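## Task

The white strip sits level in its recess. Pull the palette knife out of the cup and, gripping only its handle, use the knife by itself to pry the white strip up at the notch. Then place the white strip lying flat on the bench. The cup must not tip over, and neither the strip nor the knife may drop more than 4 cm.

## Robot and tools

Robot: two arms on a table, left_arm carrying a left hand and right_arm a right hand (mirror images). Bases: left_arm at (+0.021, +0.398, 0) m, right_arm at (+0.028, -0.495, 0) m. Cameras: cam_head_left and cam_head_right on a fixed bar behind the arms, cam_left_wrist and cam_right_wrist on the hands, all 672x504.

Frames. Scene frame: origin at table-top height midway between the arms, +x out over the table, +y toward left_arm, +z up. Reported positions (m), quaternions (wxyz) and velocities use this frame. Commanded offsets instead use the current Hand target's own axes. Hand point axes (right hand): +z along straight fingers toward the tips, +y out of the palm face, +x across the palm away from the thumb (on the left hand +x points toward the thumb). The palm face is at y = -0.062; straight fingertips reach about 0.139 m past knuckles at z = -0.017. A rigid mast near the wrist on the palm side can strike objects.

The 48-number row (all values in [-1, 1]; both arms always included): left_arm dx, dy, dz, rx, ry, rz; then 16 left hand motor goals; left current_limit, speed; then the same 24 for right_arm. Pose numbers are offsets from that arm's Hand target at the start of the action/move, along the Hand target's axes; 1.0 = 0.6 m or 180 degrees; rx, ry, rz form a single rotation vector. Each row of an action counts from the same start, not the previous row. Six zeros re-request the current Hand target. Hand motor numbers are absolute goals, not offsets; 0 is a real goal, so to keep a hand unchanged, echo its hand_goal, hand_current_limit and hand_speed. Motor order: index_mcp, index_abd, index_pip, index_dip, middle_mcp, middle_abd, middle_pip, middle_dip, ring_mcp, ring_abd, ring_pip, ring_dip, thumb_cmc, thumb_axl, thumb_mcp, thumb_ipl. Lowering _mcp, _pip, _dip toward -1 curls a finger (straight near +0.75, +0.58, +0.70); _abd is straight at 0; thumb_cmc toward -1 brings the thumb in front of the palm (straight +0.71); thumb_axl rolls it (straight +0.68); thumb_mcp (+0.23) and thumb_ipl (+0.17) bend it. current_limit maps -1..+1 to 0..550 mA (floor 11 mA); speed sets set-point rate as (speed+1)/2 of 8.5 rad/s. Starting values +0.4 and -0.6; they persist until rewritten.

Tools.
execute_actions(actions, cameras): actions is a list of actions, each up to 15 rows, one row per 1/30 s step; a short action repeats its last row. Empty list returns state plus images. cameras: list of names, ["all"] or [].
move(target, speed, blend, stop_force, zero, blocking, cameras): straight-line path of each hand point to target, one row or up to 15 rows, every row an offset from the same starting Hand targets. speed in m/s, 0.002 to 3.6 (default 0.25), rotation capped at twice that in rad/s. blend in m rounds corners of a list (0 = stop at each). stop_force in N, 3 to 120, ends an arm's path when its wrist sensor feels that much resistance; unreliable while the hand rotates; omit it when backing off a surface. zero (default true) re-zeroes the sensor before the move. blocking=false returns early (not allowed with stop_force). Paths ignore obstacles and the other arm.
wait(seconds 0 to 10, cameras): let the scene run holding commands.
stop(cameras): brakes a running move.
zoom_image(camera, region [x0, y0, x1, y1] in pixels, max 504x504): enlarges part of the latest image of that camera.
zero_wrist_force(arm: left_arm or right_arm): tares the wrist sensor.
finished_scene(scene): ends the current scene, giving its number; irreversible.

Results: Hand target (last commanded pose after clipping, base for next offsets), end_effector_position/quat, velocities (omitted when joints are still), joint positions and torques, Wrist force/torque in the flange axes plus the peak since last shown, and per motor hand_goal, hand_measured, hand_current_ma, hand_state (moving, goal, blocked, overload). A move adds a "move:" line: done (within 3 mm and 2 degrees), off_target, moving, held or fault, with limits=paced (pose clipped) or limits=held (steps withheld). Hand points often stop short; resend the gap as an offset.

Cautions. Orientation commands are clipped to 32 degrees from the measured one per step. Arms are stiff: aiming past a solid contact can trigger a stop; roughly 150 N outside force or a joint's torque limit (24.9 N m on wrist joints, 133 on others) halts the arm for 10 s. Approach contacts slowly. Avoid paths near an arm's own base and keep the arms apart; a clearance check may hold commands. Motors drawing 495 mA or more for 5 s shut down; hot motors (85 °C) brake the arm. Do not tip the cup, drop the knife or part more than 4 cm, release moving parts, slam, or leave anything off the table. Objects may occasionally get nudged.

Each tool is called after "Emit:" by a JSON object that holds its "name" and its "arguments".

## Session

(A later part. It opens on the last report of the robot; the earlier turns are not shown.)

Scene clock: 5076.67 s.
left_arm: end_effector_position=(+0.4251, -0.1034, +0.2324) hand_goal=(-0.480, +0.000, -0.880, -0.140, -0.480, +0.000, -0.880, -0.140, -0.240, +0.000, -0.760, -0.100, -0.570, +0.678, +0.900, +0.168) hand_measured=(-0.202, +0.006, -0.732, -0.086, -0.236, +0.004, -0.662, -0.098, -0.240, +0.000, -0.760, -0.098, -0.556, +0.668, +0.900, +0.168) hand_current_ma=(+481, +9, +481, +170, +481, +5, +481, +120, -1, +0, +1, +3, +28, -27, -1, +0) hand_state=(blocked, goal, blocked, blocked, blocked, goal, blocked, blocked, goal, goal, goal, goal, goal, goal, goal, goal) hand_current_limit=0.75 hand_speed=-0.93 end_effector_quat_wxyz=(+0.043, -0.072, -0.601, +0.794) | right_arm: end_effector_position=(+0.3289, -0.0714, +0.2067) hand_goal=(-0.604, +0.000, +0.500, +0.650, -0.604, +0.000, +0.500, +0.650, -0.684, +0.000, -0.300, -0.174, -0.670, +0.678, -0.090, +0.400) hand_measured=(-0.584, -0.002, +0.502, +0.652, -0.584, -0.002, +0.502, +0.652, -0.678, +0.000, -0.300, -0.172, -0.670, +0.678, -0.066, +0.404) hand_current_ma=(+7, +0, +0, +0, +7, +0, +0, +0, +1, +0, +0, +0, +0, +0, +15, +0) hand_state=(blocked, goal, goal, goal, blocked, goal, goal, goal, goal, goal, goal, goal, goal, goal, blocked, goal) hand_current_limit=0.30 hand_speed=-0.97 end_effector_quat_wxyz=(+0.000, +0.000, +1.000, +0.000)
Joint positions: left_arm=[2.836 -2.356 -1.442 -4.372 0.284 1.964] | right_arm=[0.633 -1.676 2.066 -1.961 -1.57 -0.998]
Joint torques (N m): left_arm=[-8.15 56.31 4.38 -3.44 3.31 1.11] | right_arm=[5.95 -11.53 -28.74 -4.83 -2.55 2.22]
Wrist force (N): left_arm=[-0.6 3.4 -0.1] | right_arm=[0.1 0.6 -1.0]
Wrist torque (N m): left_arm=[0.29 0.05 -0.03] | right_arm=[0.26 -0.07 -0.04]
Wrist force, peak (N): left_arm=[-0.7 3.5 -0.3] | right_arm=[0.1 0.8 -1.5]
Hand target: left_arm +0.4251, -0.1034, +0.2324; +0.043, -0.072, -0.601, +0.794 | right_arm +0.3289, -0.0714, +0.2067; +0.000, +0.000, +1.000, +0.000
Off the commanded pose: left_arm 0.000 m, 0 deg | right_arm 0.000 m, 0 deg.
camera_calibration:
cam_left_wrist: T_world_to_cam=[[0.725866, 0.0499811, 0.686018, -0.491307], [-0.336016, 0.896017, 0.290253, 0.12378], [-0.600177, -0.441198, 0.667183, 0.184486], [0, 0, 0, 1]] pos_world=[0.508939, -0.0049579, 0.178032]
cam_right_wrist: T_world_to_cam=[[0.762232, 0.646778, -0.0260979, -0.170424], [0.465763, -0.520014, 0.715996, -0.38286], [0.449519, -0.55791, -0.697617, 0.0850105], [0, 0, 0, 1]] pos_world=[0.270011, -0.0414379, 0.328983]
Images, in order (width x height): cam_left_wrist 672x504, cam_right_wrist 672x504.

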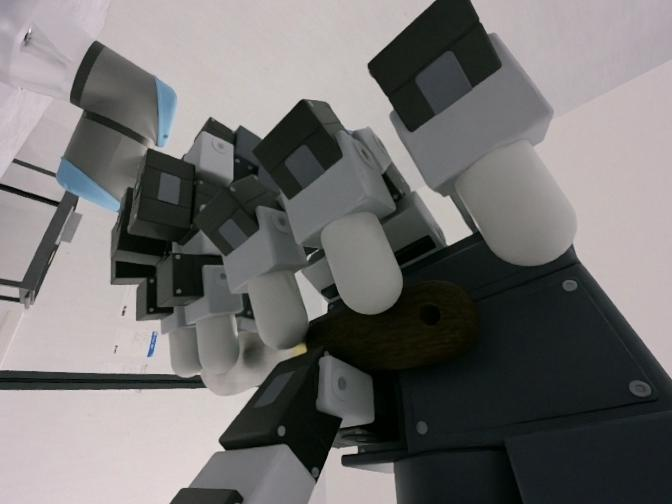

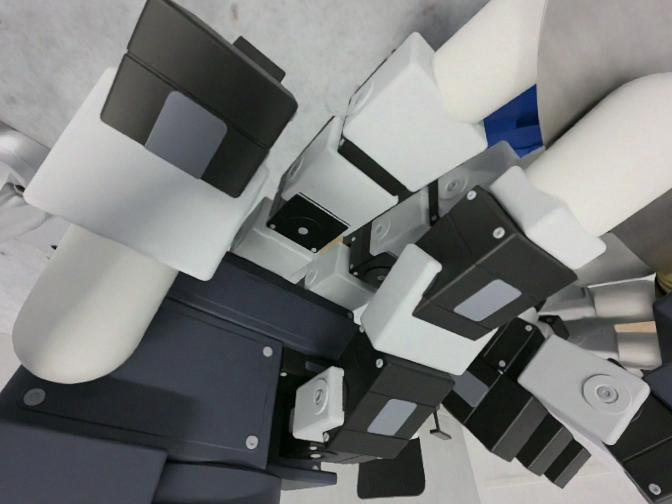

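Emit:
{"name": "execute_actions", "arguments": {"actions": [[[0,0,0,0,0,0,-0.48,0,-0.88,-0.14,-0.48,0,-0.88,-0.14,-0.24,0,-0.76,-0.10,-0.571,0.677,0.9,0.1676,0.75,-0.93,0,0,0,0,0,0,-0.625,0,0.5,0.65,-0.625,0,0.5,0.65,-0.685,0,-0.30,-0.174,-0.671,0.677,-0.10,0.40,0.3,-0.97]]]}}

Emit:
{"name": "execute_actions", "arguments": {"actions": [[[0,0,0,0,0,0,-0.48,0,-0.88,-0.14,-0.48,0,-0.88,-0.14,-0.24,0,-0.76,-0.10,-0.571,0.677,0.9,0.1676,0.75,-0.93,0,0,0,0,0,0,-0.64,0,0.5,0.65,-0.64,0,0.5,0.65,-0.685,0,-0.30,-0.174,-0.671,0.677,-0.11,0.40,0.3,-0.97]]]}}

Scene clock: 5091.40 s.
left_arm: end_effector_position=(+0.4251, -0.1034, +0.2324) hand_goal=(-0.480, +0.000, -0.880, -0.140, -0.480, +0.000, -0.880, -0.140, -0.240, +0.000, -0.760, -0.100, -0.570, +0.678, +0.900, +0.168) hand_measured=(-0.202, +0.006, -0.732, -0.086, -0.236, +0.004, -0.662, -0.098, -0.240, +0.000, -0.760, -0.098, -0.556, +0.668, +0.900, +0.168) hand_current_ma=(+481, +9, +481, +170, +481, +5, +481, +120, -1, +0, +1, +3, +28, -26, -1, +0) hand_state=(blocked, goal, blocked, blocked, blocked, goal, blocked, blocked, goal, goal, goal, goal, goal, goal, goal, goal) hand_current_limit=0.75 hand_speed=-0.93 end_effector_quat_wxyz=(+0.043, -0.072, -0.601, +0.794) | right_arm: end_effector_position=(+0.3289, -0.0714, +0.2067) hand_goal=(-0.624, +0.000, +0.500, +0.650, -0.624, +0.000, +0.500, +0.650, -0.684, +0.000, -0.300, -0.174, -0.670, +0.678, -0.100, +0.400) hand_measured=(-0.600, -0.002, +0.502, +0.652, -0.602, -0.002, +0.502, +0.652, -0.678, +0.000, -0.300, -0.172, -0.670, +0.678, -0.068, +0.406) hand_current_ma=(+9, +0, +0, +0, +9, +0, +0, +0, +1, +0, +0, +0, +0, +0, +25, +1) hand_state=(blocked, goal, goal, goal, blocked, goal, goal, goal, goal, goal, goal, goal, goal, goal, blocked, goal) hand_current_limit=0.30 hand_speed=-0.97 end_effector_quat_wxyz=(+0.000, +0.000, +1.000, +0.000)
Joint positions: left_arm=[2.836 -2.356 -1.442 -4.372 0.284 1.964] | right_arm=[0.633 -1.676 2.066 -1.961 -1.57 -0.998]
Joint torques (N m): left_arm=[-7.21 56.42 4.57 -3.5 3.3 0.43] | right_arm=[6.73 -10.28 -26.23 -3.58 -2.63 2.34]
Wrist force (N): left_arm=[-0.8 2.8 -0.2] | right_arm=[0.1 1.0 -1.6]
Wrist torque (N m): left_arm=[0.28 0.05 -0.03] | right_arm=[0.30 -0.07 -0.05]
Wrist force, peak (N): left_arm=[-0.9 3.8 -0.2] | right_arm=[0.3 0.9 -1.9]
Hand target: left_arm +0.4251, -0.1034, +0.2324; +0.043, -0.072, -0.601, +0.794 | right_arm +0.3289, -0.0714, +0.2067; +0.000, +0.000, +1.000, +0.000
Off the commanded pose: left_arm 0.000 m, 0 deg | right_arm 0.000 m, 0 deg.

Scene clock: 5092.10 s.
left_arm: end_effector_position=(+0.4251, -0.1034, +0.2324) hand_goal=(-0.480, +0.000, -0.880, -0.140, -0.480, +0.000, -0.880, -0.140, -0.240, +0.000, -0.760, -0.100, -0.570, +0.678, +0.900, +0.168) hand_measured=(-0.202, +0.006, -0.732, -0.086, -0.236, +0.004, -0.662, -0.098, -0.240, +0.000, -0.760, -0.098, -0.556, +0.668, +0.900, +0.168) hand_current_ma=(+481, +9, +481, +170, +481, +5, +481, +120, -1, +0, +1, +3, +28, -26, -1, +0) hand_state=(blocked, goal, blocked, blocked, blocked, goal, blocked, blocked, goal, goal, goal, goal, goal, goal, goal, goal) hand_current_limit=0.75 hand_speed=-0.93 end_effector_quat_wxyz=(+0.043, -0.072, -0.601, +0.794) | right_arm: end_effector_position=(+0.3289, -0.0714, +0.2067) hand_goal=(-0.640, +0.000, +0.500, +0.650, -0.640, +0.000, +0.500, +0.650, -0.684, +0.000, -0.300, -0.174, -0.670, +0.678, -0.110, +0.400) hand_measured=(-0.602, -0.002, +0.506, +0.652, -0.604, -0.002, +0.504, +0.652, -0.678, +0.000, -0.300, -0.172, -0.670, +0.678, -0.068, +0.408) hand_current_ma=(+22, +0, +1, +0, +21, +0, +0, +0, +1, +0, +0, +0, +0, +0, +41, +2) hand_state=(blocked, goal, goal, goal, blocked, goal, goal, goal, goal, goal, goal, goal, goal, goal, blocked, goal) hand_current_limit=0.30 hand_speed=-0.97 end_effector_quat_wxyz=(+0.000, +0.000, +1.000, +0.000)
Joint positions: left_arm=[2.836 -2.356 -1.442 -4.372 0.284 1.964] | right_arm=[0.633 -1.676 2.066 -1.961 -1.57 -0.998]
Joint torques (N m): left_arm=[-6.81 56.34 4.36 -3.42 3.35 0.11] | right_arm=[7.22 -9.72 -26.6 -3.34 -2.78 2.22]
Wrist force (N): left_arm=[-0.7 2.9 0.0] | right_arm=[0.1 1.0 -1.3]
Wrist torque (N m): left_arm=[0.29 0.04 -0.05] | right_arm=[0.29 -0.07 -0.05]
Wrist force, peak (N): left_arm=[-0.8 3.6 -0.4] | right_arm=[0.2 0.9 -1.4]
Hand target: left_arm +0.4251, -0.1034, +0.2324; +0.043, -0.072, -0.601, +0.794 | right_arm +0.3289, -0.0714, +0.2067; +0.000, +0.000, +1.000, +0.000
Off the commanded pose: left_arm 0.000 m, 0 deg | right_arm 0.000 m, 0 deg.

Emit:
{"name": "execute_actions", "arguments": {"actions": [[[0,0,0,0,0,0,-0.48,0,-0.88,-0.14,-0.48,0,-0.88,-0.14,-0.24,0,-0.76,-0.10,-0.571,0.677,0.9,0.1676,0.75,-0.93,0,0,0,0,0,0,-0.70,0,0.48,0.645,-0.70,0,0.48,0.645,-0.685,0,-0.30,-0.174,-0.671,0.677,-0.18,0.415,0.45,-0.96]]]}}

Emit:
{"name": "execute_actions", "arguments": {"actions": [[[0,0,0,0,0,0,-0.48,0,-0.88,-0.14,-0.48,0,-0.88,-0.14,-0.24,0,-0.76,-0.10,-0.571,0.677,0.9,0.1676,0.75,-0.93,0,0,0,0,0,0,-0.80,0,0.46,0.64,-0.80,0,0.46,0.64,-0.685,0,-0.30,-0.174,-0.671,0.677,-0.30,0.44,0.5,-0.96]]], "cameras": ["all"]}}

Scene clock: 5104.57 s.
left_arm: end_effector_position=(+0.4251, -0.1034, +0.2324) hand_goal=(-0.480, +0.000, -0.880, -0.140, -0.480, +0.000, -0.880, -0.140, -0.240, +0.000, -0.760, -0.100, -0.570, +0.678, +0.900, +0.168) hand_measured=(-0.202, +0.006, -0.732, -0.086, -0.236, +0.004, -0.662, -0.098, -0.240, +0.000, -0.760, -0.098, -0.556, +0.668, +0.900, +0.168) hand_current_ma=(+481, +9, +481, +170, +481, +5, +481, +120, -1, +0, +1, +3, +28, -26, -1, +0) hand_state=(blocked, goal, blocked, blocked, blocked, goal, blocked, blocked, goal, goal, goal, goal, goal, goal, goal, goal) hand_current_limit=0.75 hand_speed=-0.93 end_effector_quat_wxyz=(+0.043, -0.072, -0.601, +0.794) | right_arm: end_effector_position=(+0.3289, -0.0714, +0.2067) hand_goal=(-0.700, +0.000, +0.480, +0.646, -0.700, +0.000, +0.480, +0.646, -0.684, +0.000, -0.300, -0.174, -0.670, +0.678, -0.180, +0.416) hand_measured=(-0.610, -0.002, +0.506, +0.656, -0.612, -0.002, +0.504, +0.656, -0.678, +0.000, -0.300, -0.172, -0.670, +0.678, -0.086, +0.436) hand_current_ma=(+130, +0, +10, +1, +124, +0, +9, +1, +1, +0, +0, +0, +0, +0, +216, +11) hand_state=(blocked, goal, blocked, goal, blocked, goal, blocked, goal, goal, goal, goal, goal, goal, goal, moving, goal) hand_current_limit=0.45 hand_speed=-0.96 end_effector_quat_wxyz=(+0.000, +0.000, +1.000, +0.000)
Joint positions: left_arm=[2.836 -2.356 -1.442 -4.372 0.284 1.964] | right_arm=[0.633 -1.676 2.066 -1.961 -1.57 -0.998]
Joint torques (N m): left_arm=[-6.17 56.39 4.02 -3.3 3.26 -0.7] | right_arm=[5.99 -10.17 -24.35 -1.88 -2.77 2.43]
Wrist force (N): left_arm=[-1.0 2.1 0.3] | right_arm=[0.2 1.0 0.2]
Wrist torque (N m): left_arm=[0.20 0.01 -0.17] | right_arm=[0.36 -0.06 -0.06]
Wrist force, peak (N): left_arm=[-1.0 3.5 -0.2] | right_arm=[0.0 0.7 -1.5]
Hand target: left_arm +0.4251, -0.1034, +0.2324; +0.043, -0.072, -0.601, +0.794 | right_arm +0.3289, -0.0714, +0.2067; +0.000, +0.000, +1.000, +0.000
Off the commanded pose: left_arm 0.000 m, 0 deg | right_arm 0.000 m, 0 deg.

Scene clock: 5105.27 s.
left_arm: end_effector_position=(+0.4251, -0.1034, +0.2324) hand_goal=(-0.480, +0.000, -0.880, -0.140, -0.480, +0.000, -0.880, -0.140, -0.240, +0.000, -0.760, -0.100, -0.570, +0.678, +0.900, +0.168) hand_measured=(-0.202, +0.006, -0.732, -0.086, -0.236, +0.004, -0.662, -0.098, -0.240, +0.000, -0.760, -0.098, -0.556, +0.668, +0.900, +0.168) hand_current_ma=(+481, +9, +481, +170, +481, +5, +481, +120, -1, +0, +1, +3, +28, -26, -1, +0) hand_state=(blocked, goal, blocked, blocked, blocked, goal, blocked, blocked, goal, goal, goal, goal, goal, goal, goal, goal) hand_current_limit=0.75 hand_speed=-0.93 end_effector_quat_wxyz=(+0.043, -0.072, -0.601, +0.794) | right_arm: end_effector_position=(+0.3289, -0.0714, +0.2067) hand_goal=(-0.800, +0.000, +0.460, +0.640, -0.800, +0.000, +0.460, +0.640, -0.684, +0.000, -0.300, -0.174, -0.670, +0.678, -0.300, +0.440) hand_measured=(-0.622, -0.002, +0.508, +0.662, -0.624, -0.002, +0.506, +0.662, -0.678, +0.000, -0.300, -0.172, -0.670, +0.678, -0.104, +0.470) hand_current_ma=(+411, +0, +34, +7, +412, +0, +30, +7, +1, +0, +0, +0, +0, +0, +412, +22) hand_state=(blocked, goal, blocked, blocked, blocked, goal, blocked, moving, goal, goal, goal, goal, goal, goal, blocked, blocked) hand_current_limit=0.50 hand_speed=-0.96 end_effector_quat_wxyz=(+0.000, +0.000, +1.000, +0.000)
Joint positions: left_arm=[2.836 -2.356 -1.442 -4.372 0.284 1.964] | right_arm=[0.633 -1.676 2.066 -1.961 -1.57 -0.998]
Joint torques (N m): left_arm=[-6.34 56.46 4.25 -3.39 2.84 -0.86] | right_arm=[5.73 -11.23 -24.74 -1.82 -2.34 2.27]
Wrist force (N): left_arm=[-1.4 -0.2 0.3] | right_arm=[0.5 0.4 2.3]
Wrist torque (N m): left_arm=[0.05 0.04 -0.42] | right_arm=[0.43 -0.08 -0.06]
Wrist force, peak (N): left_arm=[-0.9 1.9 0.3] | right_arm=[0.5 0.3 2.7]
Hand target: left_arm +0.4251, -0.1034, +0.2324; +0.043, -0.072, -0.601, +0.794 | right_arm +0.3289, -0.0714, +0.2067; +0.000, +0.000, +1.000, +0.000
Off the commanded pose: left_arm 0.000 m, 0 deg | right_arm 0.000 m, 0 deg.
camera_calibration:
cam_left_wrist: T_world_to_cam=[[0.725866, 0.0499811, 0.686018, -0.491307], [-0.336016, 0.896017, 0.290253, 0.12378], [-0.600177, -0.441198, 0.667183, 0.184486], [0, 0, 0, 1]] pos_world=[0.508939, -0.0049579, 0.178032]
cam_right_wrist: T_world_to_cam=[[0.762261, 0.646742, -0.0261436, -0.170419], [0.46574, -0.519984, 0.716032, -0.382865], [0.449494, -0.55798, -0.697577, 0.0850011], [0, 0, 0, 1]] pos_world=[0.270011, -0.041438, 0.328983]

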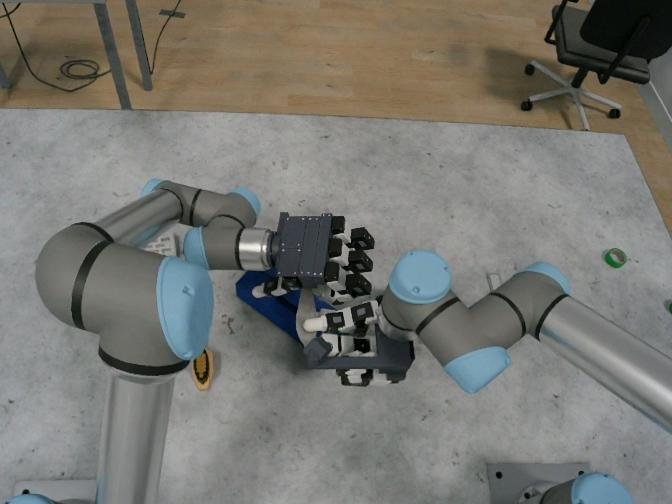

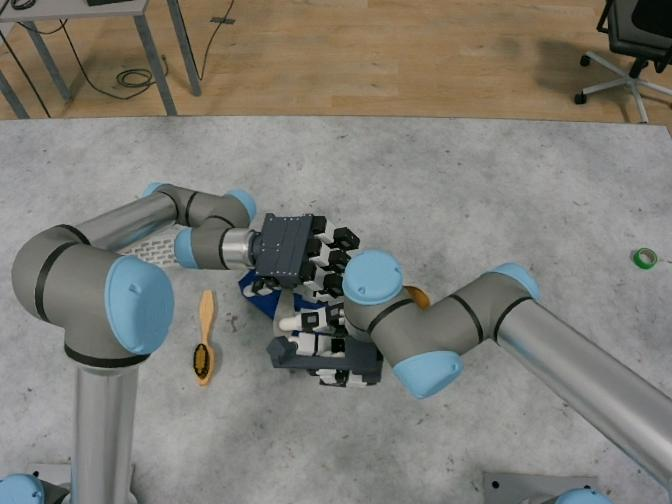

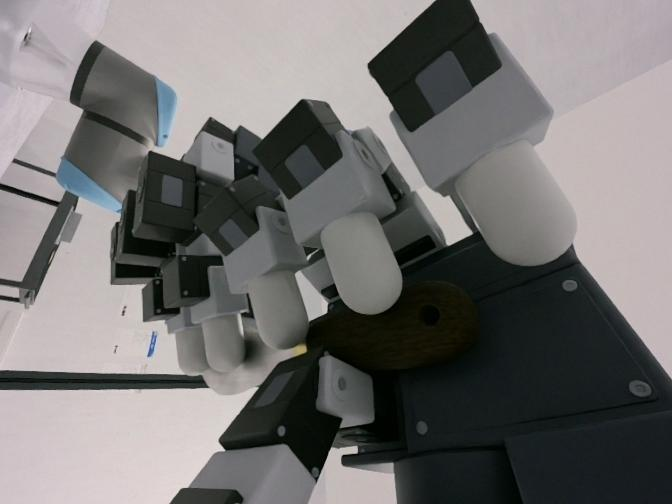

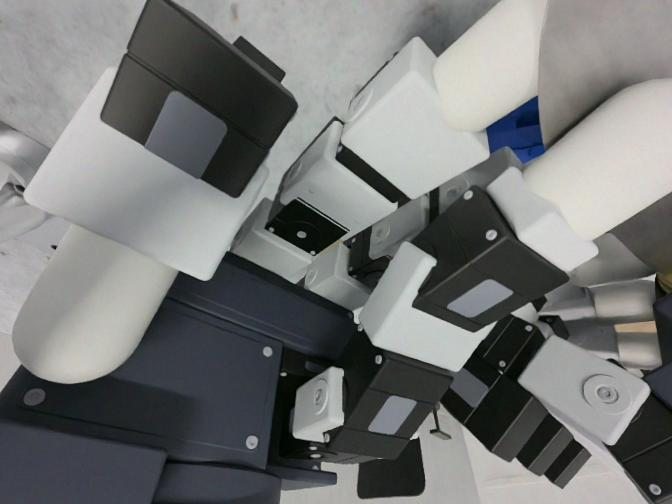

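Emit:
{"name": "execute_actions", "arguments": {"actions": [[[0,0,0,0,0,0,-0.20,0,-0.68,-0.05,-0.23,0,-0.61,-0.06,-0.24,0,-0.76,-0.10,-0.571,0.677,0.9,0.1676,0.5,-0.95,0,0,0,0,0,0,-0.80,0,0.46,0.64,-0.80,0,0.46,0.64,-0.685,0,-0.30,-0.174,-0.671,0.677,-0.30,0.44,0.5,-0.96]]]}}

Emit:
{"name": "execute_actions", "arguments": {"actions": [[[0,0,0,0,0,0,-0.17,0,-0.55,0.1,-0.20,0,-0.5,0.1,-0.24,0,-0.6,-0.0,-0.571,0.677,0.9,0.1676,0.5,-0.93,0,0,0,0,0,0,-0.80,0,0.46,0.64,-0.80,0,0.46,0.64,-0.685,0,-0.30,-0.174,-0.671,0.677,-0.30,0.44,0.5,-0.96]]], "cameras": ["cam_left_wrist","cam_right_wrist"]}}

Scene clock: 5161.40 s.
left_arm: end_effector_position=(+0.4251, -0.1034, +0.2324) hand_goal=(-0.200, +0.000, -0.680, -0.050, -0.230, +0.000, -0.610, -0.060, -0.240, +0.000, -0.760, -0.100, -0.570, +0.678, +0.900, +0.168) hand_measured=(-0.200, +0.002, -0.682, -0.050, -0.230, +0.004, -0.612, -0.058, -0.240, +0.000, -0.760, -0.098, -0.566, +0.674, +0.900, +0.168) hand_current_ma=(-1, +4, -1, +0, -1, +4, -1, +2, -1, +0, +1, +3, +7, -10, -1, +0) hand_state=(goal, goal, goal, goal, goal, goal, goal, goal, goal, goal, goal, goal, goal, goal, goal, goal) hand_current_limit=0.50 hand_speed=-0.95 end_effector_quat_wxyz=(+0.043, -0.072, -0.601, +0.794) | right_arm: end_effector_position=(+0.3289, -0.0714, +0.2067) hand_goal=(-0.800, +0.000, +0.460, +0.640, -0.800, +0.000, +0.460, +0.640, -0.684, +0.000, -0.300, -0.174, -0.670, +0.678, -0.300, +0.440) hand_measured=(-0.624, -0.002, +0.510, +0.662, -0.632, -0.002, +0.510, +0.668, -0.678, +0.000, -0.300, -0.172, -0.670, +0.678, -0.104, +0.474) hand_current_ma=(+412, +0, +36, +7, +412, +0, +35, +11, +1, +0, +0, +0, +0, +0, +412, +29) hand_state=(blocked, goal, blocked, blocked, blocked, goal, blocked, blocked, goal, goal, goal, goal, goal, goal, blocked, blocked) hand_current_limit=0.50 hand_speed=-0.96 end_effector_quat_wxyz=(+0.000, +0.000, +1.000, +0.000)
Joint positions: left_arm=[2.836 -2.356 -1.442 -4.372 0.284 1.964] | right_arm=[0.633 -1.676 2.066 -1.961 -1.57 -0.998]
Joint torques (N m): left_arm=[-5.14 56.04 3.86 -3.3 -0.06 -0.91] | right_arm=[5.7 -16.95 -22.68 -0.45 -0.34 1.97]
Wrist force (N): left_arm=[-0.5 1.2 -0.9] | right_arm=[0.0 -0.5 -0.1]
Wrist torque (N m): left_arm=[0.20 0.07 -0.16] | right_arm=[0.28 -0.04 0.04]
Wrist force, peak (N): left_arm=[-0.3 1.7 -0.9] | right_arm=[0.4 0.2 2.7]
Hand target: left_arm +0.4251, -0.1034, +0.2324; +0.043, -0.072, -0.601, +0.794 | right_arm +0.3289, -0.0714, +0.2067; +0.000, +0.000, +1.000, +0.000
Off the commanded pose: left_arm 0.000 m, 0 deg | right_arm 0.000 m, 0 deg.

Scene clock: 5162.30 s.
left_arm: end_effector_position=(+0.4251, -0.1034, +0.2324) hand_goal=(-0.170, +0.000, -0.550, +0.100, -0.200, +0.000, -0.500, +0.100, -0.240, +0.000, -0.600, +0.000, -0.570, +0.678, +0.900, +0.168) hand_measured=(-0.180, +0.002, -0.552, +0.098, -0.210, +0.004, -0.502, +0.098, -0.240, +0.000, -0.602, -0.002, -0.566, +0.674, +0.900, +0.168) hand_current_ma=(-24, +4, -2, -4, -20, +4, -2, -3, -1, +0, -1, -3, +7, -10, -1, +0) hand_state=(goal, goal, goal, goal, goal, goal, goal, goal, goal, goal, goal, goal, goal, goal, goal, goal) hand_current_limit=0.50 hand_speed=-0.93 end_effector_quat_wxyz=(+0.043, -0.072, -0.601, +0.794) | right_arm: end_effector_position=(+0.3289, -0.0714, +0.2067) hand_goal=(-0.800, +0.000, +0.460, +0.640, -0.800, +0.000, +0.460, +0.640, -0.684, +0.000, -0.300, -0.174, -0.670, +0.678, -0.300, +0.440) hand_measured=(-0.624, -0.002, +0.510, +0.662, -0.632, -0.002, +0.510, +0.668, -0.678, +0.000, -0.300, -0.172, -0.670, +0.678, -0.104, +0.474) hand_current_ma=(+413, +0, +36, +7, +413, +0, +35, +11, +1, +0, +0, +0, +0, +0, +413, +29) hand_state=(blocked, goal, blocked, blocked, blocked, goal, blocked, blocked, goal, goal, goal, goal, goal, goal, blocked, blocked) hand_current_limit=0.50 hand_speed=-0.96 end_effector_quat_wxyz=(+0.000, +0.000, +1.000, +0.000)
Joint positions: left_arm=[2.836 -2.356 -1.442 -4.372 0.284 1.964] | right_arm=[0.633 -1.676 2.066 -1.961 -1.57 -0.998]
Joint torques (N m): left_arm=[-4.85 55.86 4.16 -3.21 -0.17 -0.88] | right_arm=[4.61 -17.32 -22.87 -0.45 0.22 2.08]
Wrist force (N): left_arm=[-0.4 1.4 -1.1] | right_arm=[-0.3 -0.6 0.3]
Wrist torque (N m): left_arm=[0.22 0.06 -0.16] | right_arm=[0.25 -0.01 0.01]
Wrist force, peak (N): left_arm=[-0.4 1.6 -1.1] | right_arm=[-0.2 -0.6 0.5]
Hand target: left_arm +0.4251, -0.1034, +0.2324; +0.043, -0.072, -0.601, +0.794 | right_arm +0.3289, -0.0714, +0.2067; +0.000, +0.000, +1.000, +0.000
Off the commanded pose: left_arm 0.000 m, 0 deg | right_arm 0.000 m, 0 deg.
camera_calibration:
cam_left_wrist: T_world_to_cam=[[0.725866, 0.0499811, 0.686018, -0.491307], [-0.336016, 0.896017, 0.290253, 0.12378], [-0.600177, -0.441198, 0.667183, 0.184486], [0, 0, 0, 1]] pos_world=[0.508939, -0.0049579, 0.178032]
cam_right_wrist: T_world_to_cam=[[0.762261, 0.646742, -0.0261436, -0.170419], [0.46574, -0.519984, 0.716032, -0.382865], [0.449494, -0.55798, -0.697577, 0.0850011], [0, 0, 0, 1]] pos_world=[0.270011, -0.041438, 0.328983]
Images, in order (width x height): cam_left_wrist 672x504, cam_right_wrist 672x504.

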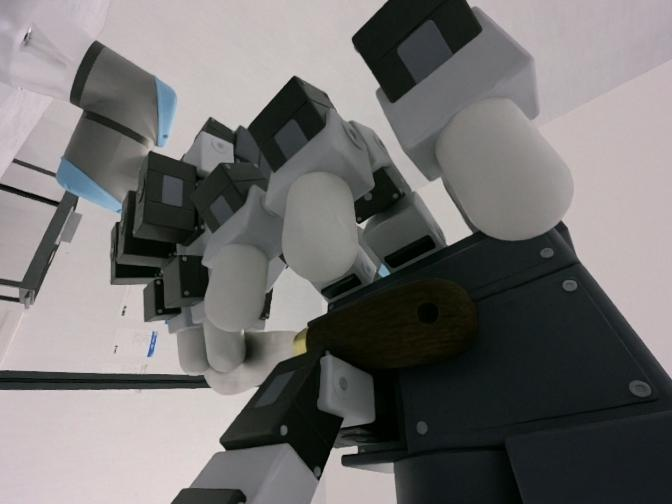

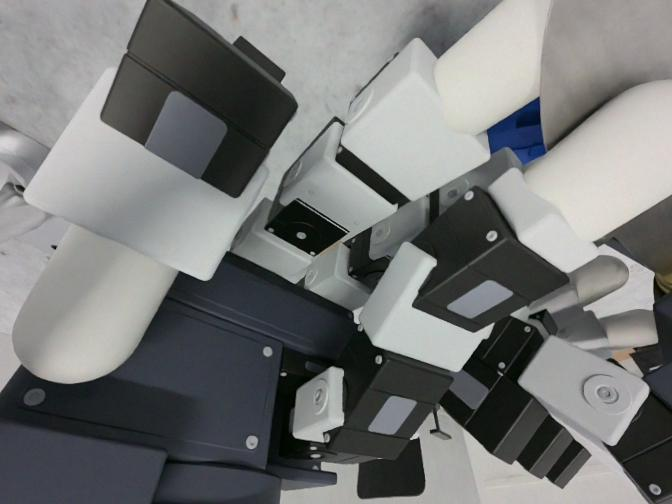

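Emit:
{"name": "execute_actions", "arguments": {"actions": [[[0,0,0,0,0,0,-0.17,0,-0.2,0.3,-0.20,0,-0.2,0.3,-0.24,0,-0.3,0.2,-0.571,0.677,0.9,0.1676,0.5,-0.93,0,0,0,0,0,0,-0.80,0,0.46,0.64,-0.80,0,0.46,0.64,-0.685,0,-0.30,-0.174,-0.671,0.677,-0.30,0.44,0.5,-0.96]]]}}

Emit:
{"name": "execute_actions", "arguments": {"actions": [[[0,0,0,0,0,0,-0.17,0,0.2,0.5,-0.20,0,0.2,0.5,-0.20,0,0.2,0.5,-0.571,0.677,0.9,0.1676,0.5,-0.93,0,0,0,0,0,0,-0.80,0,0.46,0.64,-0.80,0,0.46,0.64,-0.685,0,-0.30,-0.174,-0.671,0.677,-0.30,0.44,0.5,-0.96]]], "cameras": ["all"]}}

Scene clock: 5179.63 s.
left_arm: end_effector_position=(+0.4251, -0.1034, +0.2324) hand_goal=(-0.170, +0.000, -0.200, +0.300, -0.200, +0.000, -0.200, +0.300, -0.240, +0.000, -0.300, +0.200, -0.570, +0.678, +0.900, +0.168) hand_measured=(-0.180, +0.002, -0.202, +0.298, -0.210, +0.004, -0.202, +0.298, -0.242, +0.000, -0.302, +0.198, -0.566, +0.674, +0.900, +0.168) hand_current_ma=(-24, +4, -3, -4, -20, +4, -3, -3, -2, +0, -2, -3, +7, -10, -1, +0) hand_state=(goal, goal, goal, goal, goal, goal, goal, goal, goal, goal, goal, goal, goal, goal, goal, goal) hand_current_limit=0.50 hand_speed=-0.93 end_effector_quat_wxyz=(+0.043, -0.072, -0.601, +0.794) | right_arm: end_effector_position=(+0.3289, -0.0714, +0.2067) hand_goal=(-0.800, +0.000, +0.460, +0.640, -0.800, +0.000, +0.460, +0.640, -0.684, +0.000, -0.300, -0.174, -0.670, +0.678, -0.300, +0.440) hand_measured=(-0.624, -0.002, +0.510, +0.662, -0.632, -0.002, +0.510, +0.668, -0.678, +0.000, -0.300, -0.172, -0.670, +0.678, -0.104, +0.474) hand_current_ma=(+413, +0, +36, +7, +413, +0, +35, +11, +1, +0, +0, +0, +0, +0, +413, +29) hand_state=(blocked, goal, blocked, blocked, blocked, goal, blocked, blocked, goal, goal, goal, goal, goal, goal, blocked, blocked) hand_current_limit=0.50 hand_speed=-0.96 end_effector_quat_wxyz=(+0.000, +0.000, +1.000, +0.000)
Joint positions: left_arm=[2.836 -2.356 -1.442 -4.372 0.284 1.964] | right_arm=[0.633 -1.676 2.066 -1.961 -1.57 -0.998]
Joint torques (N m): left_arm=[-4.17 56.3 4.08 -3.11 -0.17 -0.87] | right_arm=[3.85 -23.25 -20.17 -0.43 2.73 2.14]
Wrist force (N): left_arm=[-0.4 1.5 -0.9] | right_arm=[-0.2 -0.5 0.3]
Wrist torque (N m): left_arm=[0.19 0.06 -0.15] | right_arm=[0.27 -0.01 0.03]
Wrist force, peak (N): left_arm=[-0.4 1.6 -1.0] | right_arm=[-0.2 -0.9 0.5]
Hand target: left_arm +0.4251, -0.1034, +0.2324; +0.043, -0.072, -0.601, +0.794 | right_arm +0.3289, -0.0714, +0.2067; +0.000, +0.000, +1.000, +0.000
Off the commanded pose: left_arm 0.000 m, 0 deg | right_arm 0.000 m, 0 deg.

Scene clock: 5181.90 s.
left_arm: end_effector_position=(+0.4251, -0.1034, +0.2324) hand_goal=(-0.170, +0.000, +0.200, +0.500, -0.200, +0.000, +0.200, +0.500, -0.200, +0.000, +0.200, +0.500, -0.570, +0.678, +0.900, +0.168) hand_measured=(-0.180, +0.002, +0.196, +0.498, -0.210, +0.004, +0.196, +0.498, -0.212, +0.000, +0.196, +0.498, -0.566, +0.674, +0.900, +0.168) hand_current_ma=(-24, +4, -7, -4, -20, +4, -7, -3, -25, +0, -7, -3, +7, -10, -1, +0) hand_state=(goal, goal, goal, goal, goal, goal, goal, goal, goal, goal, goal, goal, goal, goal, goal, goal) hand_current_limit=0.50 hand_speed=-0.93 end_effector_quat_wxyz=(+0.043, -0.072, -0.601, +0.794) | right_arm: end_effector_position=(+0.3289, -0.0714, +0.2067) hand_goal=(-0.800, +0.000, +0.460, +0.640, -0.800, +0.000, +0.460, +0.640, -0.684, +0.000, -0.300, -0.174, -0.670, +0.678, -0.300, +0.440) hand_measured=(-0.624, -0.002, +0.510, +0.662, -0.632, -0.002, +0.510, +0.668, -0.678, +0.000, -0.300, -0.172, -0.670, +0.678, -0.104, +0.474) hand_current_ma=(+413, +0, +36, +7, +413, +0, +35, +11, +1, +0, +0, +0, +0, +0, +413, +29) hand_state=(blocked, goal, blocked, blocked, blocked, goal, blocked, blocked, goal, goal, goal, goal, goal, goal, blocked, blocked) hand_current_limit=0.50 hand_speed=-0.96 end_effector_quat_wxyz=(+0.000, +0.000, +1.000, +0.000)
Joint positions: left_arm=[2.836 -2.356 -1.442 -4.372 0.284 1.964] | right_arm=[0.633 -1.676 2.066 -1.961 -1.57 -0.998]
Joint torques (N m): left_arm=[-3.73 56.19 4.07 -3.05 -0.28 -0.85] | right_arm=[3.87 -22.02 -19.98 -0.59 2.61 2.22]
Wrist force (N): left_arm=[-0.5 1.4 -0.9] | right_arm=[-0.2 -0.8 0.3]
Wrist torque (N m): left_arm=[0.16 0.09 -0.17] | right_arm=[0.24 -0.01 0.01]
Wrist force, peak (N): left_arm=[-0.4 1.5 -1.0] | right_arm=[-0.1 -0.8 0.4]
Hand target: left_arm +0.4251, -0.1034, +0.2324; +0.043, -0.072, -0.601, +0.794 | right_arm +0.3289, -0.0714, +0.2067; +0.000, +0.000, +1.000, +0.000
Off the commanded pose: left_arm 0.000 m, 0 deg | right_arm 0.000 m, 0 deg.
camera_calibration:
cam_left_wrist: T_world_to_cam=[[0.725866, 0.0499811, 0.686018, -0.491307], [-0.336016, 0.896017, 0.290253, 0.12378], [-0.600177, -0.441198, 0.667183, 0.184486], [0, 0, 0, 1]] pos_world=[0.508939, -0.0049579, 0.178032]
cam_right_wrist: T_world_to_cam=[[0.762232, 0.646778, -0.0260979, -0.170424], [0.465763, -0.520014, 0.715996, -0.38286], [0.449519, -0.55791, -0.697617, 0.0850105], [0, 0, 0, 1]] pos_world=[0.270011, -0.0414379, 0.328983]

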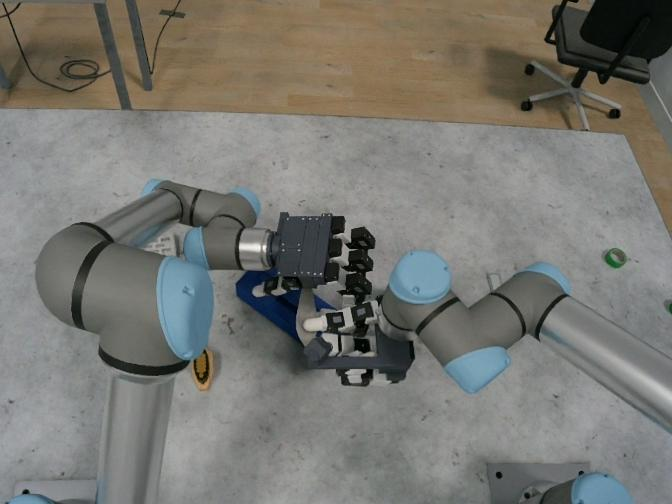

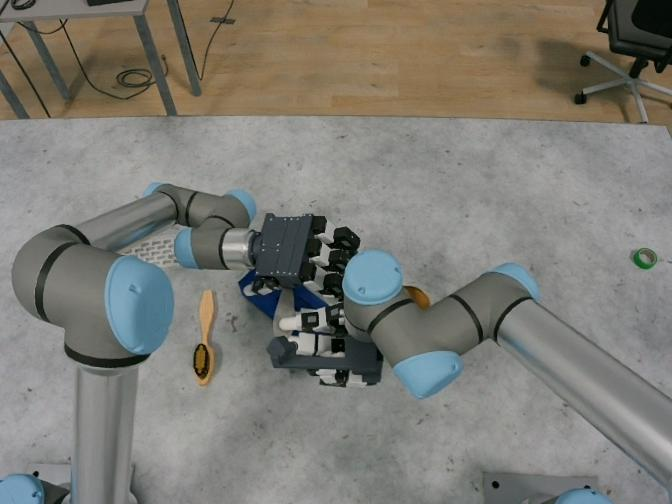

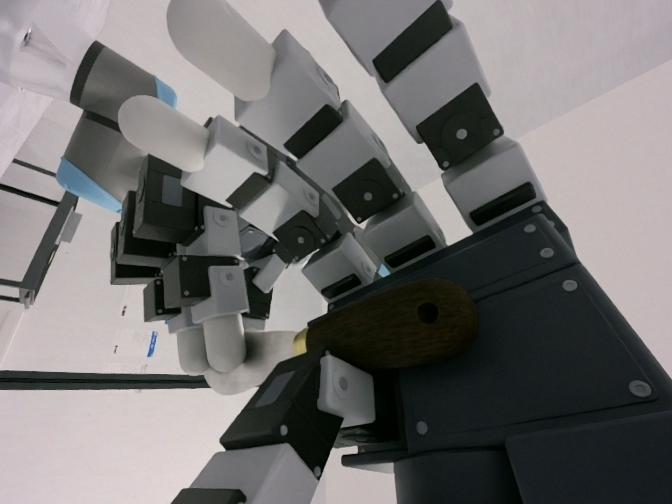

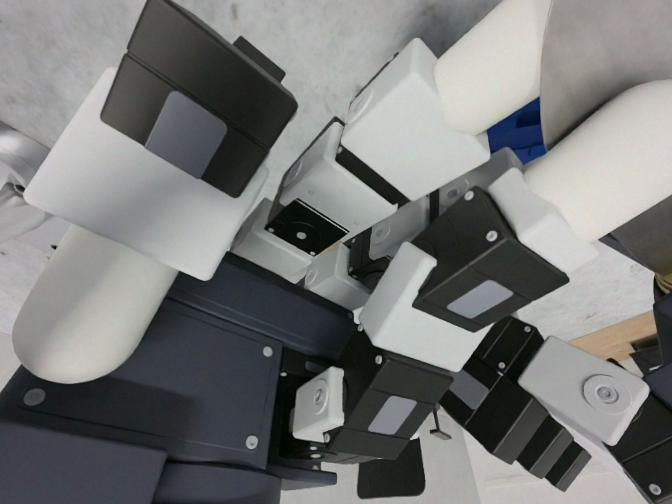

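Emit:
{"name": "move", "arguments": {"target": [[-0.00126,-0.01922,0.00534,0,0,0,-0.17,0,0.2,0.5,-0.20,0,0.2,0.5,-0.20,0,0.2,0.5,-0.571,0.677,0.9,0.1676,0.5,-0.93,0,0,0,0,0,0,-0.80,0,0.46,0.64,-0.80,0,0.46,0.64,-0.685,0,-0.30,-0.174,-0.671,0.677,-0.30,0.44,0.5,-0.96]], "speed": 0.02, "stop_force": 3.5, "cameras": ["cam_left_wrist","cam_right_wrist"]}}

Scene clock: 5249.40 s.
left_arm: end_effector_position=(+0.4251, -0.1034, +0.2444) hand_goal=(-0.170, +0.000, +0.200, +0.500, -0.200, +0.000, +0.200, +0.500, -0.200, +0.000, +0.200, +0.500, -0.570, +0.678, +0.900, +0.168) hand_measured=(-0.180, +0.002, +0.196, +0.498, -0.210, +0.004, +0.196, +0.498, -0.212, +0.000, +0.196, +0.498, -0.566, +0.674, +0.898, +0.168) hand_current_ma=(-24, +4, -7, -4, -20, +4, -7, -3, -25, +0, -7, -3, +5, -6, -1, +0) hand_state=(goal, goal, goal, goal, goal, goal, goal, goal, goal, goal, goal, goal, goal, goal, goal, goal) hand_current_limit=0.50 hand_speed=-0.93 end_effector_quat_wxyz=(+0.043, -0.072, -0.601, +0.794) | right_arm: end_effector_position=(+0.3289, -0.0714, +0.2067) hand_goal=(-0.800, +0.000, +0.460, +0.640, -0.800, +0.000, +0.460, +0.640, -0.684, +0.000, -0.300, -0.174, -0.670, +0.678, -0.300, +0.440) hand_measured=(-0.636, -0.002, +0.510, +0.664, -0.632, -0.002, +0.516, +0.670, -0.678, +0.000, -0.300, -0.172, -0.670, +0.678, -0.104, +0.476) hand_current_ma=(+412, +0, +37, +8, +412, +0, +45, +14, +1, +0, +0, +0, +0, +0, +412, +33) hand_state=(blocked, goal, blocked, blocked, blocked, goal, blocked, blocked, goal, goal, goal, goal, goal, goal, blocked, blocked) hand_current_limit=0.50 hand_speed=-0.96 end_effector_quat_wxyz=(+0.000, +0.000, +1.000, +0.000)
Joint positions: left_arm=[2.836 -2.339 -1.437 -4.394 0.284 1.964] | right_arm=[0.633 -1.676 2.066 -1.961 -1.57 -0.998]
Joint torques (N m): left_arm=[-8.27 57.66 27.98 -4.02 1.35 1.57] | right_arm=[2.14 -23.25 -18.35 -0.54 2.63 2.26]
Wrist force (N): left_arm=[-0.6 1.8 -0.7] | right_arm=[0.0 -0.3 -0.2]
Wrist torque (N m): left_arm=[0.18 0.09 -0.16] | right_arm=[0.24 -0.07 -0.03]
Wrist force, peak (N): left_arm=[-0.7 2.1 -0.6] | right_arm=[-0.1 -0.9 0.6]
Hand target: left_arm +0.4251, -0.1034, +0.2444; +0.043, -0.072, -0.601, +0.794 | right_arm +0.3289, -0.0714, +0.2067; +0.000, +0.000, +1.000, +0.000
Off the commanded pose: left_arm 0.000 m, 0 deg | right_arm 0.000 m, 0 deg.
move: done
camera_calibration:
cam_left_wrist: T_world_to_cam=[[0.725863, 0.0499793, 0.686021, -0.499538], [-0.33607, 0.895978, 0.290312, 0.120312], [-0.60015, -0.441278, 0.667153, 0.176471], [0, 0, 0, 1]] pos_world=[0.508939, -0.00495763, 0.190032]
cam_right_wrist: T_world_to_cam=[[0.762232, 0.646778, -0.0260979, -0.170424], [0.465763, -0.520014, 0.715996, -0.38286], [0.449519, -0.55791, -0.697617, 0.0850105], [0, 0, 0, 1]] pos_world=[0.270011, -0.0414379, 0.328983]
Images, in order (width x height): cam_left_wrist 672x504, cam_right_wrist 672x504.

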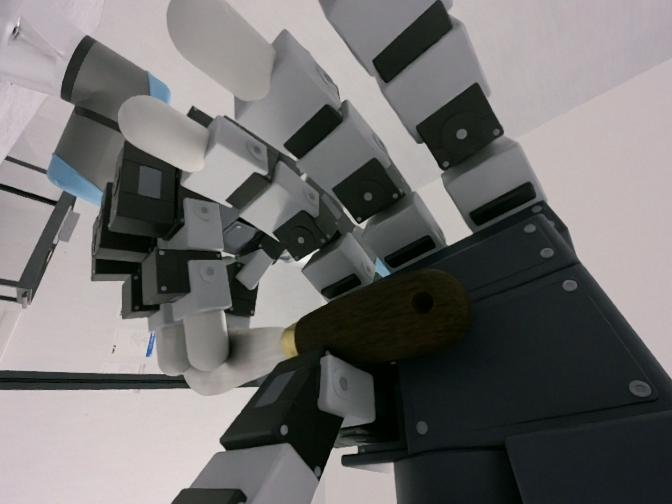

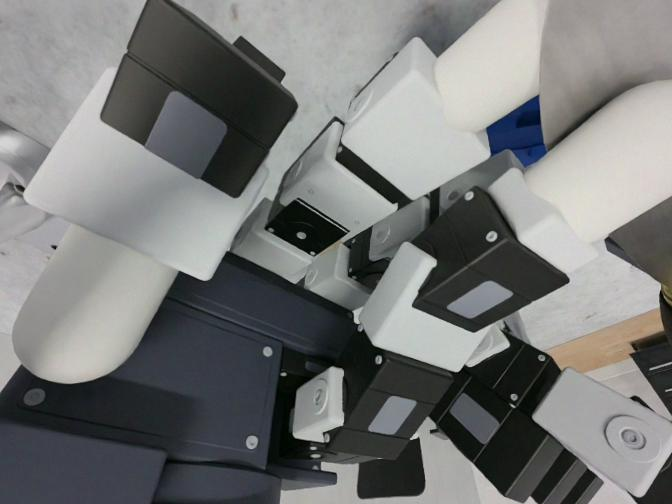

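Emit:
{"name": "move", "arguments": {"target": [[-0.26565,-0.02123,-0.02677,0,0,0,-0.17,0,0.2,0.5,-0.20,0,0.2,0.5,-0.20,0,0.2,0.5,-0.571,0.677,0.9,0.1676,0.5,-0.93,0,0,0,0,0,0,-0.80,0,0.46,0.64,-0.80,0,0.46,0.64,-0.685,0,-0.30,-0.174,-0.671,0.677,-0.30,0.44,0.5,-0.96]], "speed": 0.05, "stop_force": 4, "cameras": ["all"]}}

Scene clock: 5262.73 s.
left_arm: end_effector_position=(+0.5847, -0.1095, +0.2623) hand_goal=(-0.170, +0.000, +0.200, +0.500, -0.200, +0.000, +0.200, +0.500, -0.200, +0.000, +0.200, +0.500, -0.570, +0.678, +0.900, +0.168) hand_measured=(-0.180, +0.002, +0.196, +0.498, -0.210, +0.004, +0.196, +0.498, -0.212, +0.000, +0.196, +0.498, -0.568, +0.676, +0.898, +0.168) hand_current_ma=(-24, +4, -7, -4, -20, +4, -7, -3, -25, +0, -7, -3, +4, -3, -1, +0) hand_state=(goal, goal, goal, goal, goal, goal, goal, goal, goal, goal, goal, goal, goal, goal, goal, goal) hand_current_limit=0.50 hand_speed=-0.93 end_effector_quat_wxyz=(+0.043, -0.072, -0.601, +0.794) | right_arm: end_effector_position=(+0.3289, -0.0714, +0.2067) hand_goal=(-0.800, +0.000, +0.460, +0.640, -0.800, +0.000, +0.460, +0.640, -0.684, +0.000, -0.300, -0.174, -0.670, +0.678, -0.300, +0.440) hand_measured=(-0.638, -0.002, +0.520, +0.668, -0.638, -0.002, +0.518, +0.672, -0.678, +0.000, -0.300, -0.172, -0.670, +0.678, -0.104, +0.476) hand_current_ma=(+413, +0, +51, +12, +413, +0, +49, +15, +1, +0, +0, +0, +0, +0, +413, +34) hand_state=(blocked, goal, blocked, blocked, blocked, goal, blocked, blocked, goal, goal, goal, goal, goal, goal, blocked, blocked) hand_current_limit=0.50 hand_speed=-0.96 end_effector_quat_wxyz=(+0.000, +0.000, +1.000, +0.000)
Joint positions: left_arm=[2.889 -2.681 -0.667 -4.639 0.272 1.773] | right_arm=[0.633 -1.676 2.066 -1.961 -1.57 -0.998]
Joint torques (N m): left_arm=[-8.15 44.3 31.13 -3.89 -0.08 -1.13] | right_arm=[0.91 -22.37 -14.92 -0.58 2.53 2.17]
Wrist force (N): left_arm=[-0.8 1.9 -0.6] | right_arm=[0.0 0.0 0.0]
Wrist torque (N m): left_arm=[0.20 0.10 -0.04] | right_arm=[0.28 -0.03 -0.05]
Wrist force, peak (N): left_arm=[-0.8 2.2 -0.7] | right_arm=[0.0 -0.4 -0.5]
Hand target: left_arm +0.5847, -0.1095, +0.2623; +0.043, -0.072, -0.601, +0.794 | right_arm +0.3289, -0.0714, +0.2067; +0.000, +0.000, +1.000, +0.000
Off the commanded pose: left_arm 0.000 m, 0 deg | right_arm 0.000 m, 0 deg.
move: done
camera_calibration:
cam_left_wrist: T_world_to_cam=[[0.725866, 0.0499811, 0.686018, -0.627367], [-0.336016, 0.896017, 0.290253, 0.174105], [-0.600177, -0.441198, 0.667183, 0.257678], [0, 0, 0, 1]] pos_world=[0.668539, -0.0109579, 0.207932]
cam_right_wrist: T_world_to_cam=[[0.762232, 0.646778, -0.0260979, -0.170424], [0.465763, -0.520014, 0.715996, -0.38286], [0.449519, -0.55791, -0.697617, 0.0850105], [0, 0, 0, 1]] pos_world=[0.270011, -0.0414379, 0.328983]

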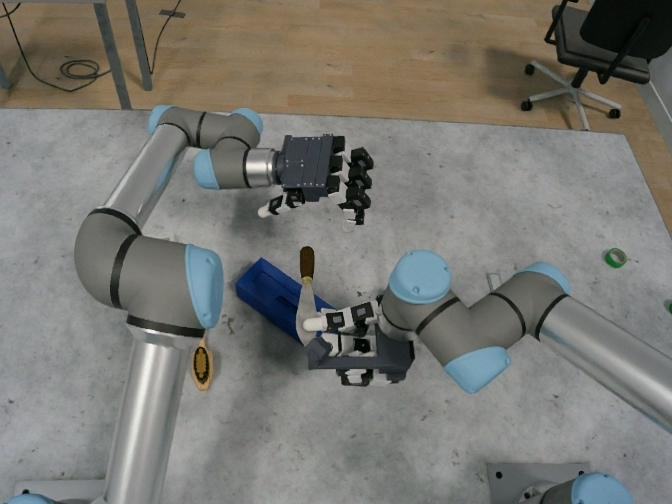

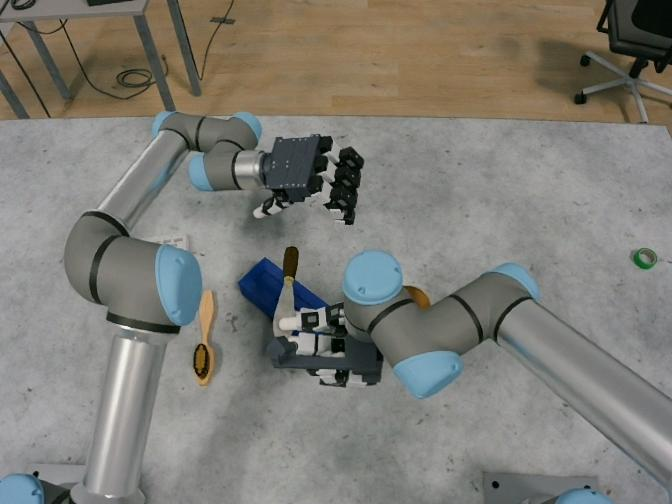

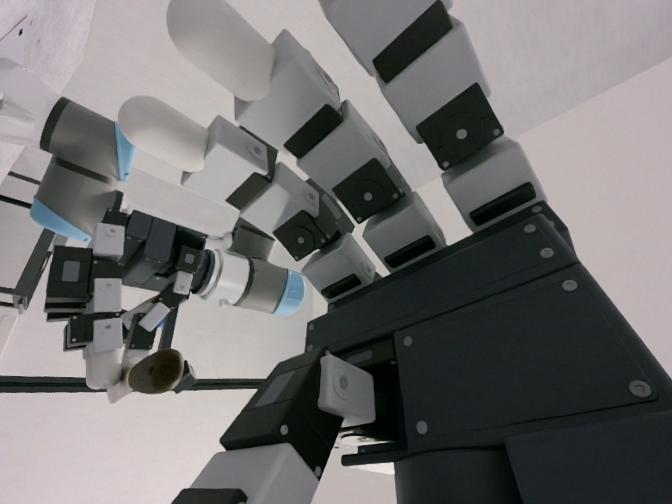

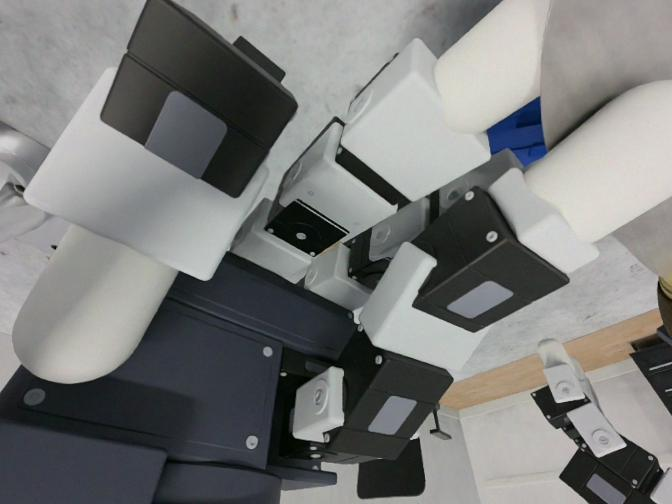

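Emit:
{"name": "move", "arguments": {"target": [[0,0,0,0,0,0,-0.17,0,0.2,0.5,-0.20,0,0.2,0.5,-0.20,0,0.2,0.5,-0.571,0.677,0.9,0.1676,0.5,-0.93,0.09817,-0.16433,-0.02217,0.25,0,0,-0.80,0,0.46,0.64,-0.80,0,0.46,0.64,-0.685,0,-0.30,-0.174,-0.671,0.677,-0.30,0.44,0.5,-0.96]], "speed": 0.12, "cameras": ["all"]}}

Scene clock: 5340.27 s.
left_arm: end_effector_position=(+0.5847, -0.1095, +0.2623) hand_goal=(-0.170, +0.000, +0.200, +0.500, -0.200, +0.000, +0.200, +0.500, -0.200, +0.000, +0.200, +0.500, -0.570, +0.678, +0.900, +0.168) hand_measured=(-0.180, +0.002, +0.196, +0.498, -0.210, +0.004, +0.196, +0.498, -0.212, +0.000, +0.196, +0.498, -0.568, +0.676, +0.898, +0.168) hand_current_ma=(-24, +4, -7, -4, -20, +4, -7, -3, -25, +0, -7, -3, +4, -3, -1, +0) hand_state=(goal, goal, goal, goal, goal, goal, goal, goal, goal, goal, goal, goal, goal, goal, goal, goal) hand_current_limit=0.50 hand_speed=-0.93 end_effector_quat_wxyz=(+0.043, -0.072, -0.601, +0.794) | right_arm: end_effector_position=(+0.2701, -0.1700, +0.2199) hand_goal=(-0.800, +0.000, +0.460, +0.640, -0.800, +0.000, +0.460, +0.640, -0.684, +0.000, -0.300, -0.174, -0.670, +0.678, -0.300, +0.440) hand_measured=(-0.638, -0.002, +0.520, +0.670, -0.640, -0.002, +0.518, +0.672, -0.678, +0.000, -0.300, -0.172, -0.670, +0.678, -0.104, +0.476) hand_current_ma=(+412, +0, +51, +12, +412, +0, +49, +15, +1, +0, +0, +0, +0, +0, +413, +35) hand_state=(blocked, goal, blocked, blocked, blocked, goal, blocked, blocked, goal, goal, goal, goal, goal, goal, blocked, blocked) hand_current_limit=0.50 hand_speed=-0.96 end_effector_quat_wxyz=(+0.000, +0.000, +0.924, -0.382)
Joint positions: left_arm=[2.889 -2.681 -0.667 -4.639 0.272 1.773] | right_arm=[0.874 -1.575 1.797 -1.165 -2.077 -0.589]
Joint torques (N m): left_arm=[-8.03 44.09 31.41 -1.61 -0.08 -1.07] | right_arm=[7.43 -14.11 -29.72 1.58 -3.56 2.64]
Wrist force (N): left_arm=[-0.8 1.9 -0.5] | right_arm=[-0.5 -1.1 0.3]
Wrist torque (N m): left_arm=[0.20 0.10 -0.04] | right_arm=[0.26 0.11 0.00]
Wrist force, peak (N): left_arm=[-0.9 2.0 -0.5] | right_arm=[-0.5 -1.1 0.3]
Hand target: left_arm +0.5847, -0.1095, +0.2623; +0.043, -0.072, -0.601, +0.794 | right_arm +0.2701, -0.1700, +0.2199; +0.000, +0.000, +0.924, -0.382
Off the commanded pose: left_arm 0.000 m, 0 deg | right_arm 0.000 m, 0 deg.
move: done
camera_calibration:
cam_left_wrist: T_world_to_cam=[[0.725866, 0.0499811, 0.686018, -0.627367], [-0.336016, 0.896017, 0.290253, 0.174105], [-0.600177, -0.441198, 0.667183, 0.257678], [0, 0, 0, 1]] pos_world=[0.668539, -0.0109579, 0.207932]
cam_right_wrist: T_world_to_cam=[[0.76256, 0.438938, -0.475222, 0.00184803], [0.465132, 0.138543, 0.874333, -0.338956], [0.449617, -0.887772, -0.0985166, -0.122244], [0, 0, 0, 1]] pos_world=[0.211213, -0.0623757, 0.285195]

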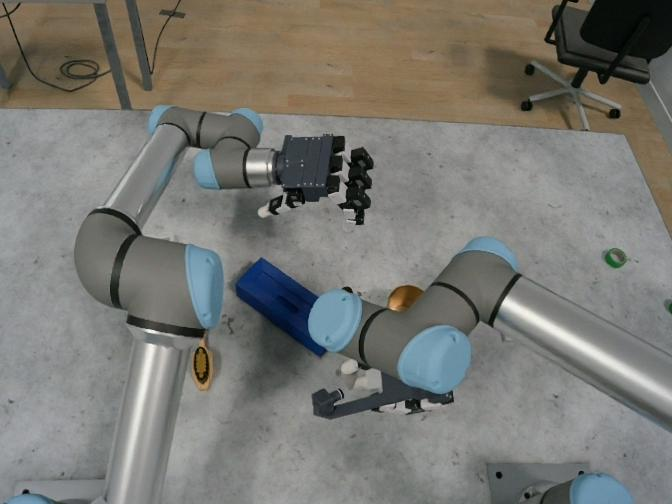

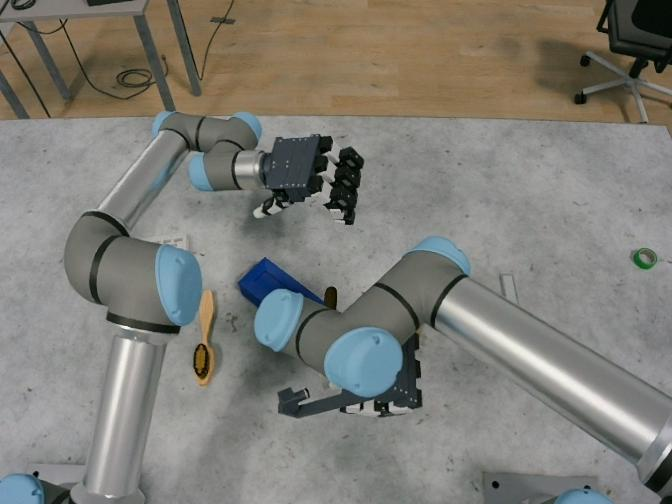

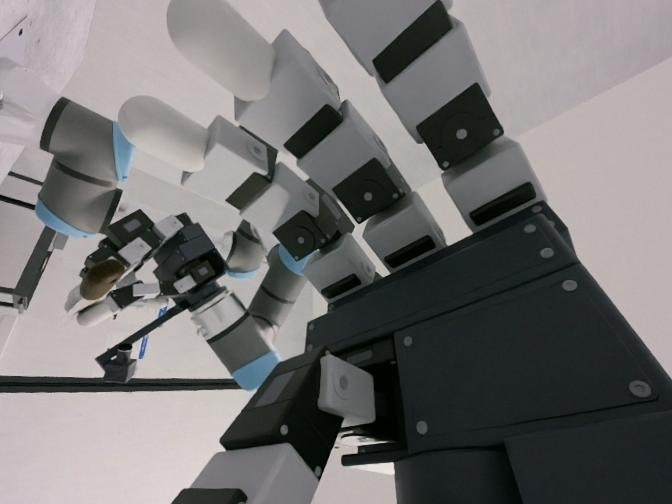

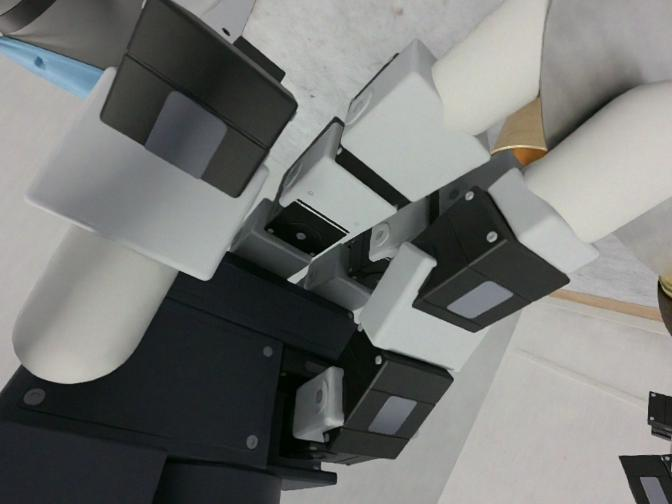

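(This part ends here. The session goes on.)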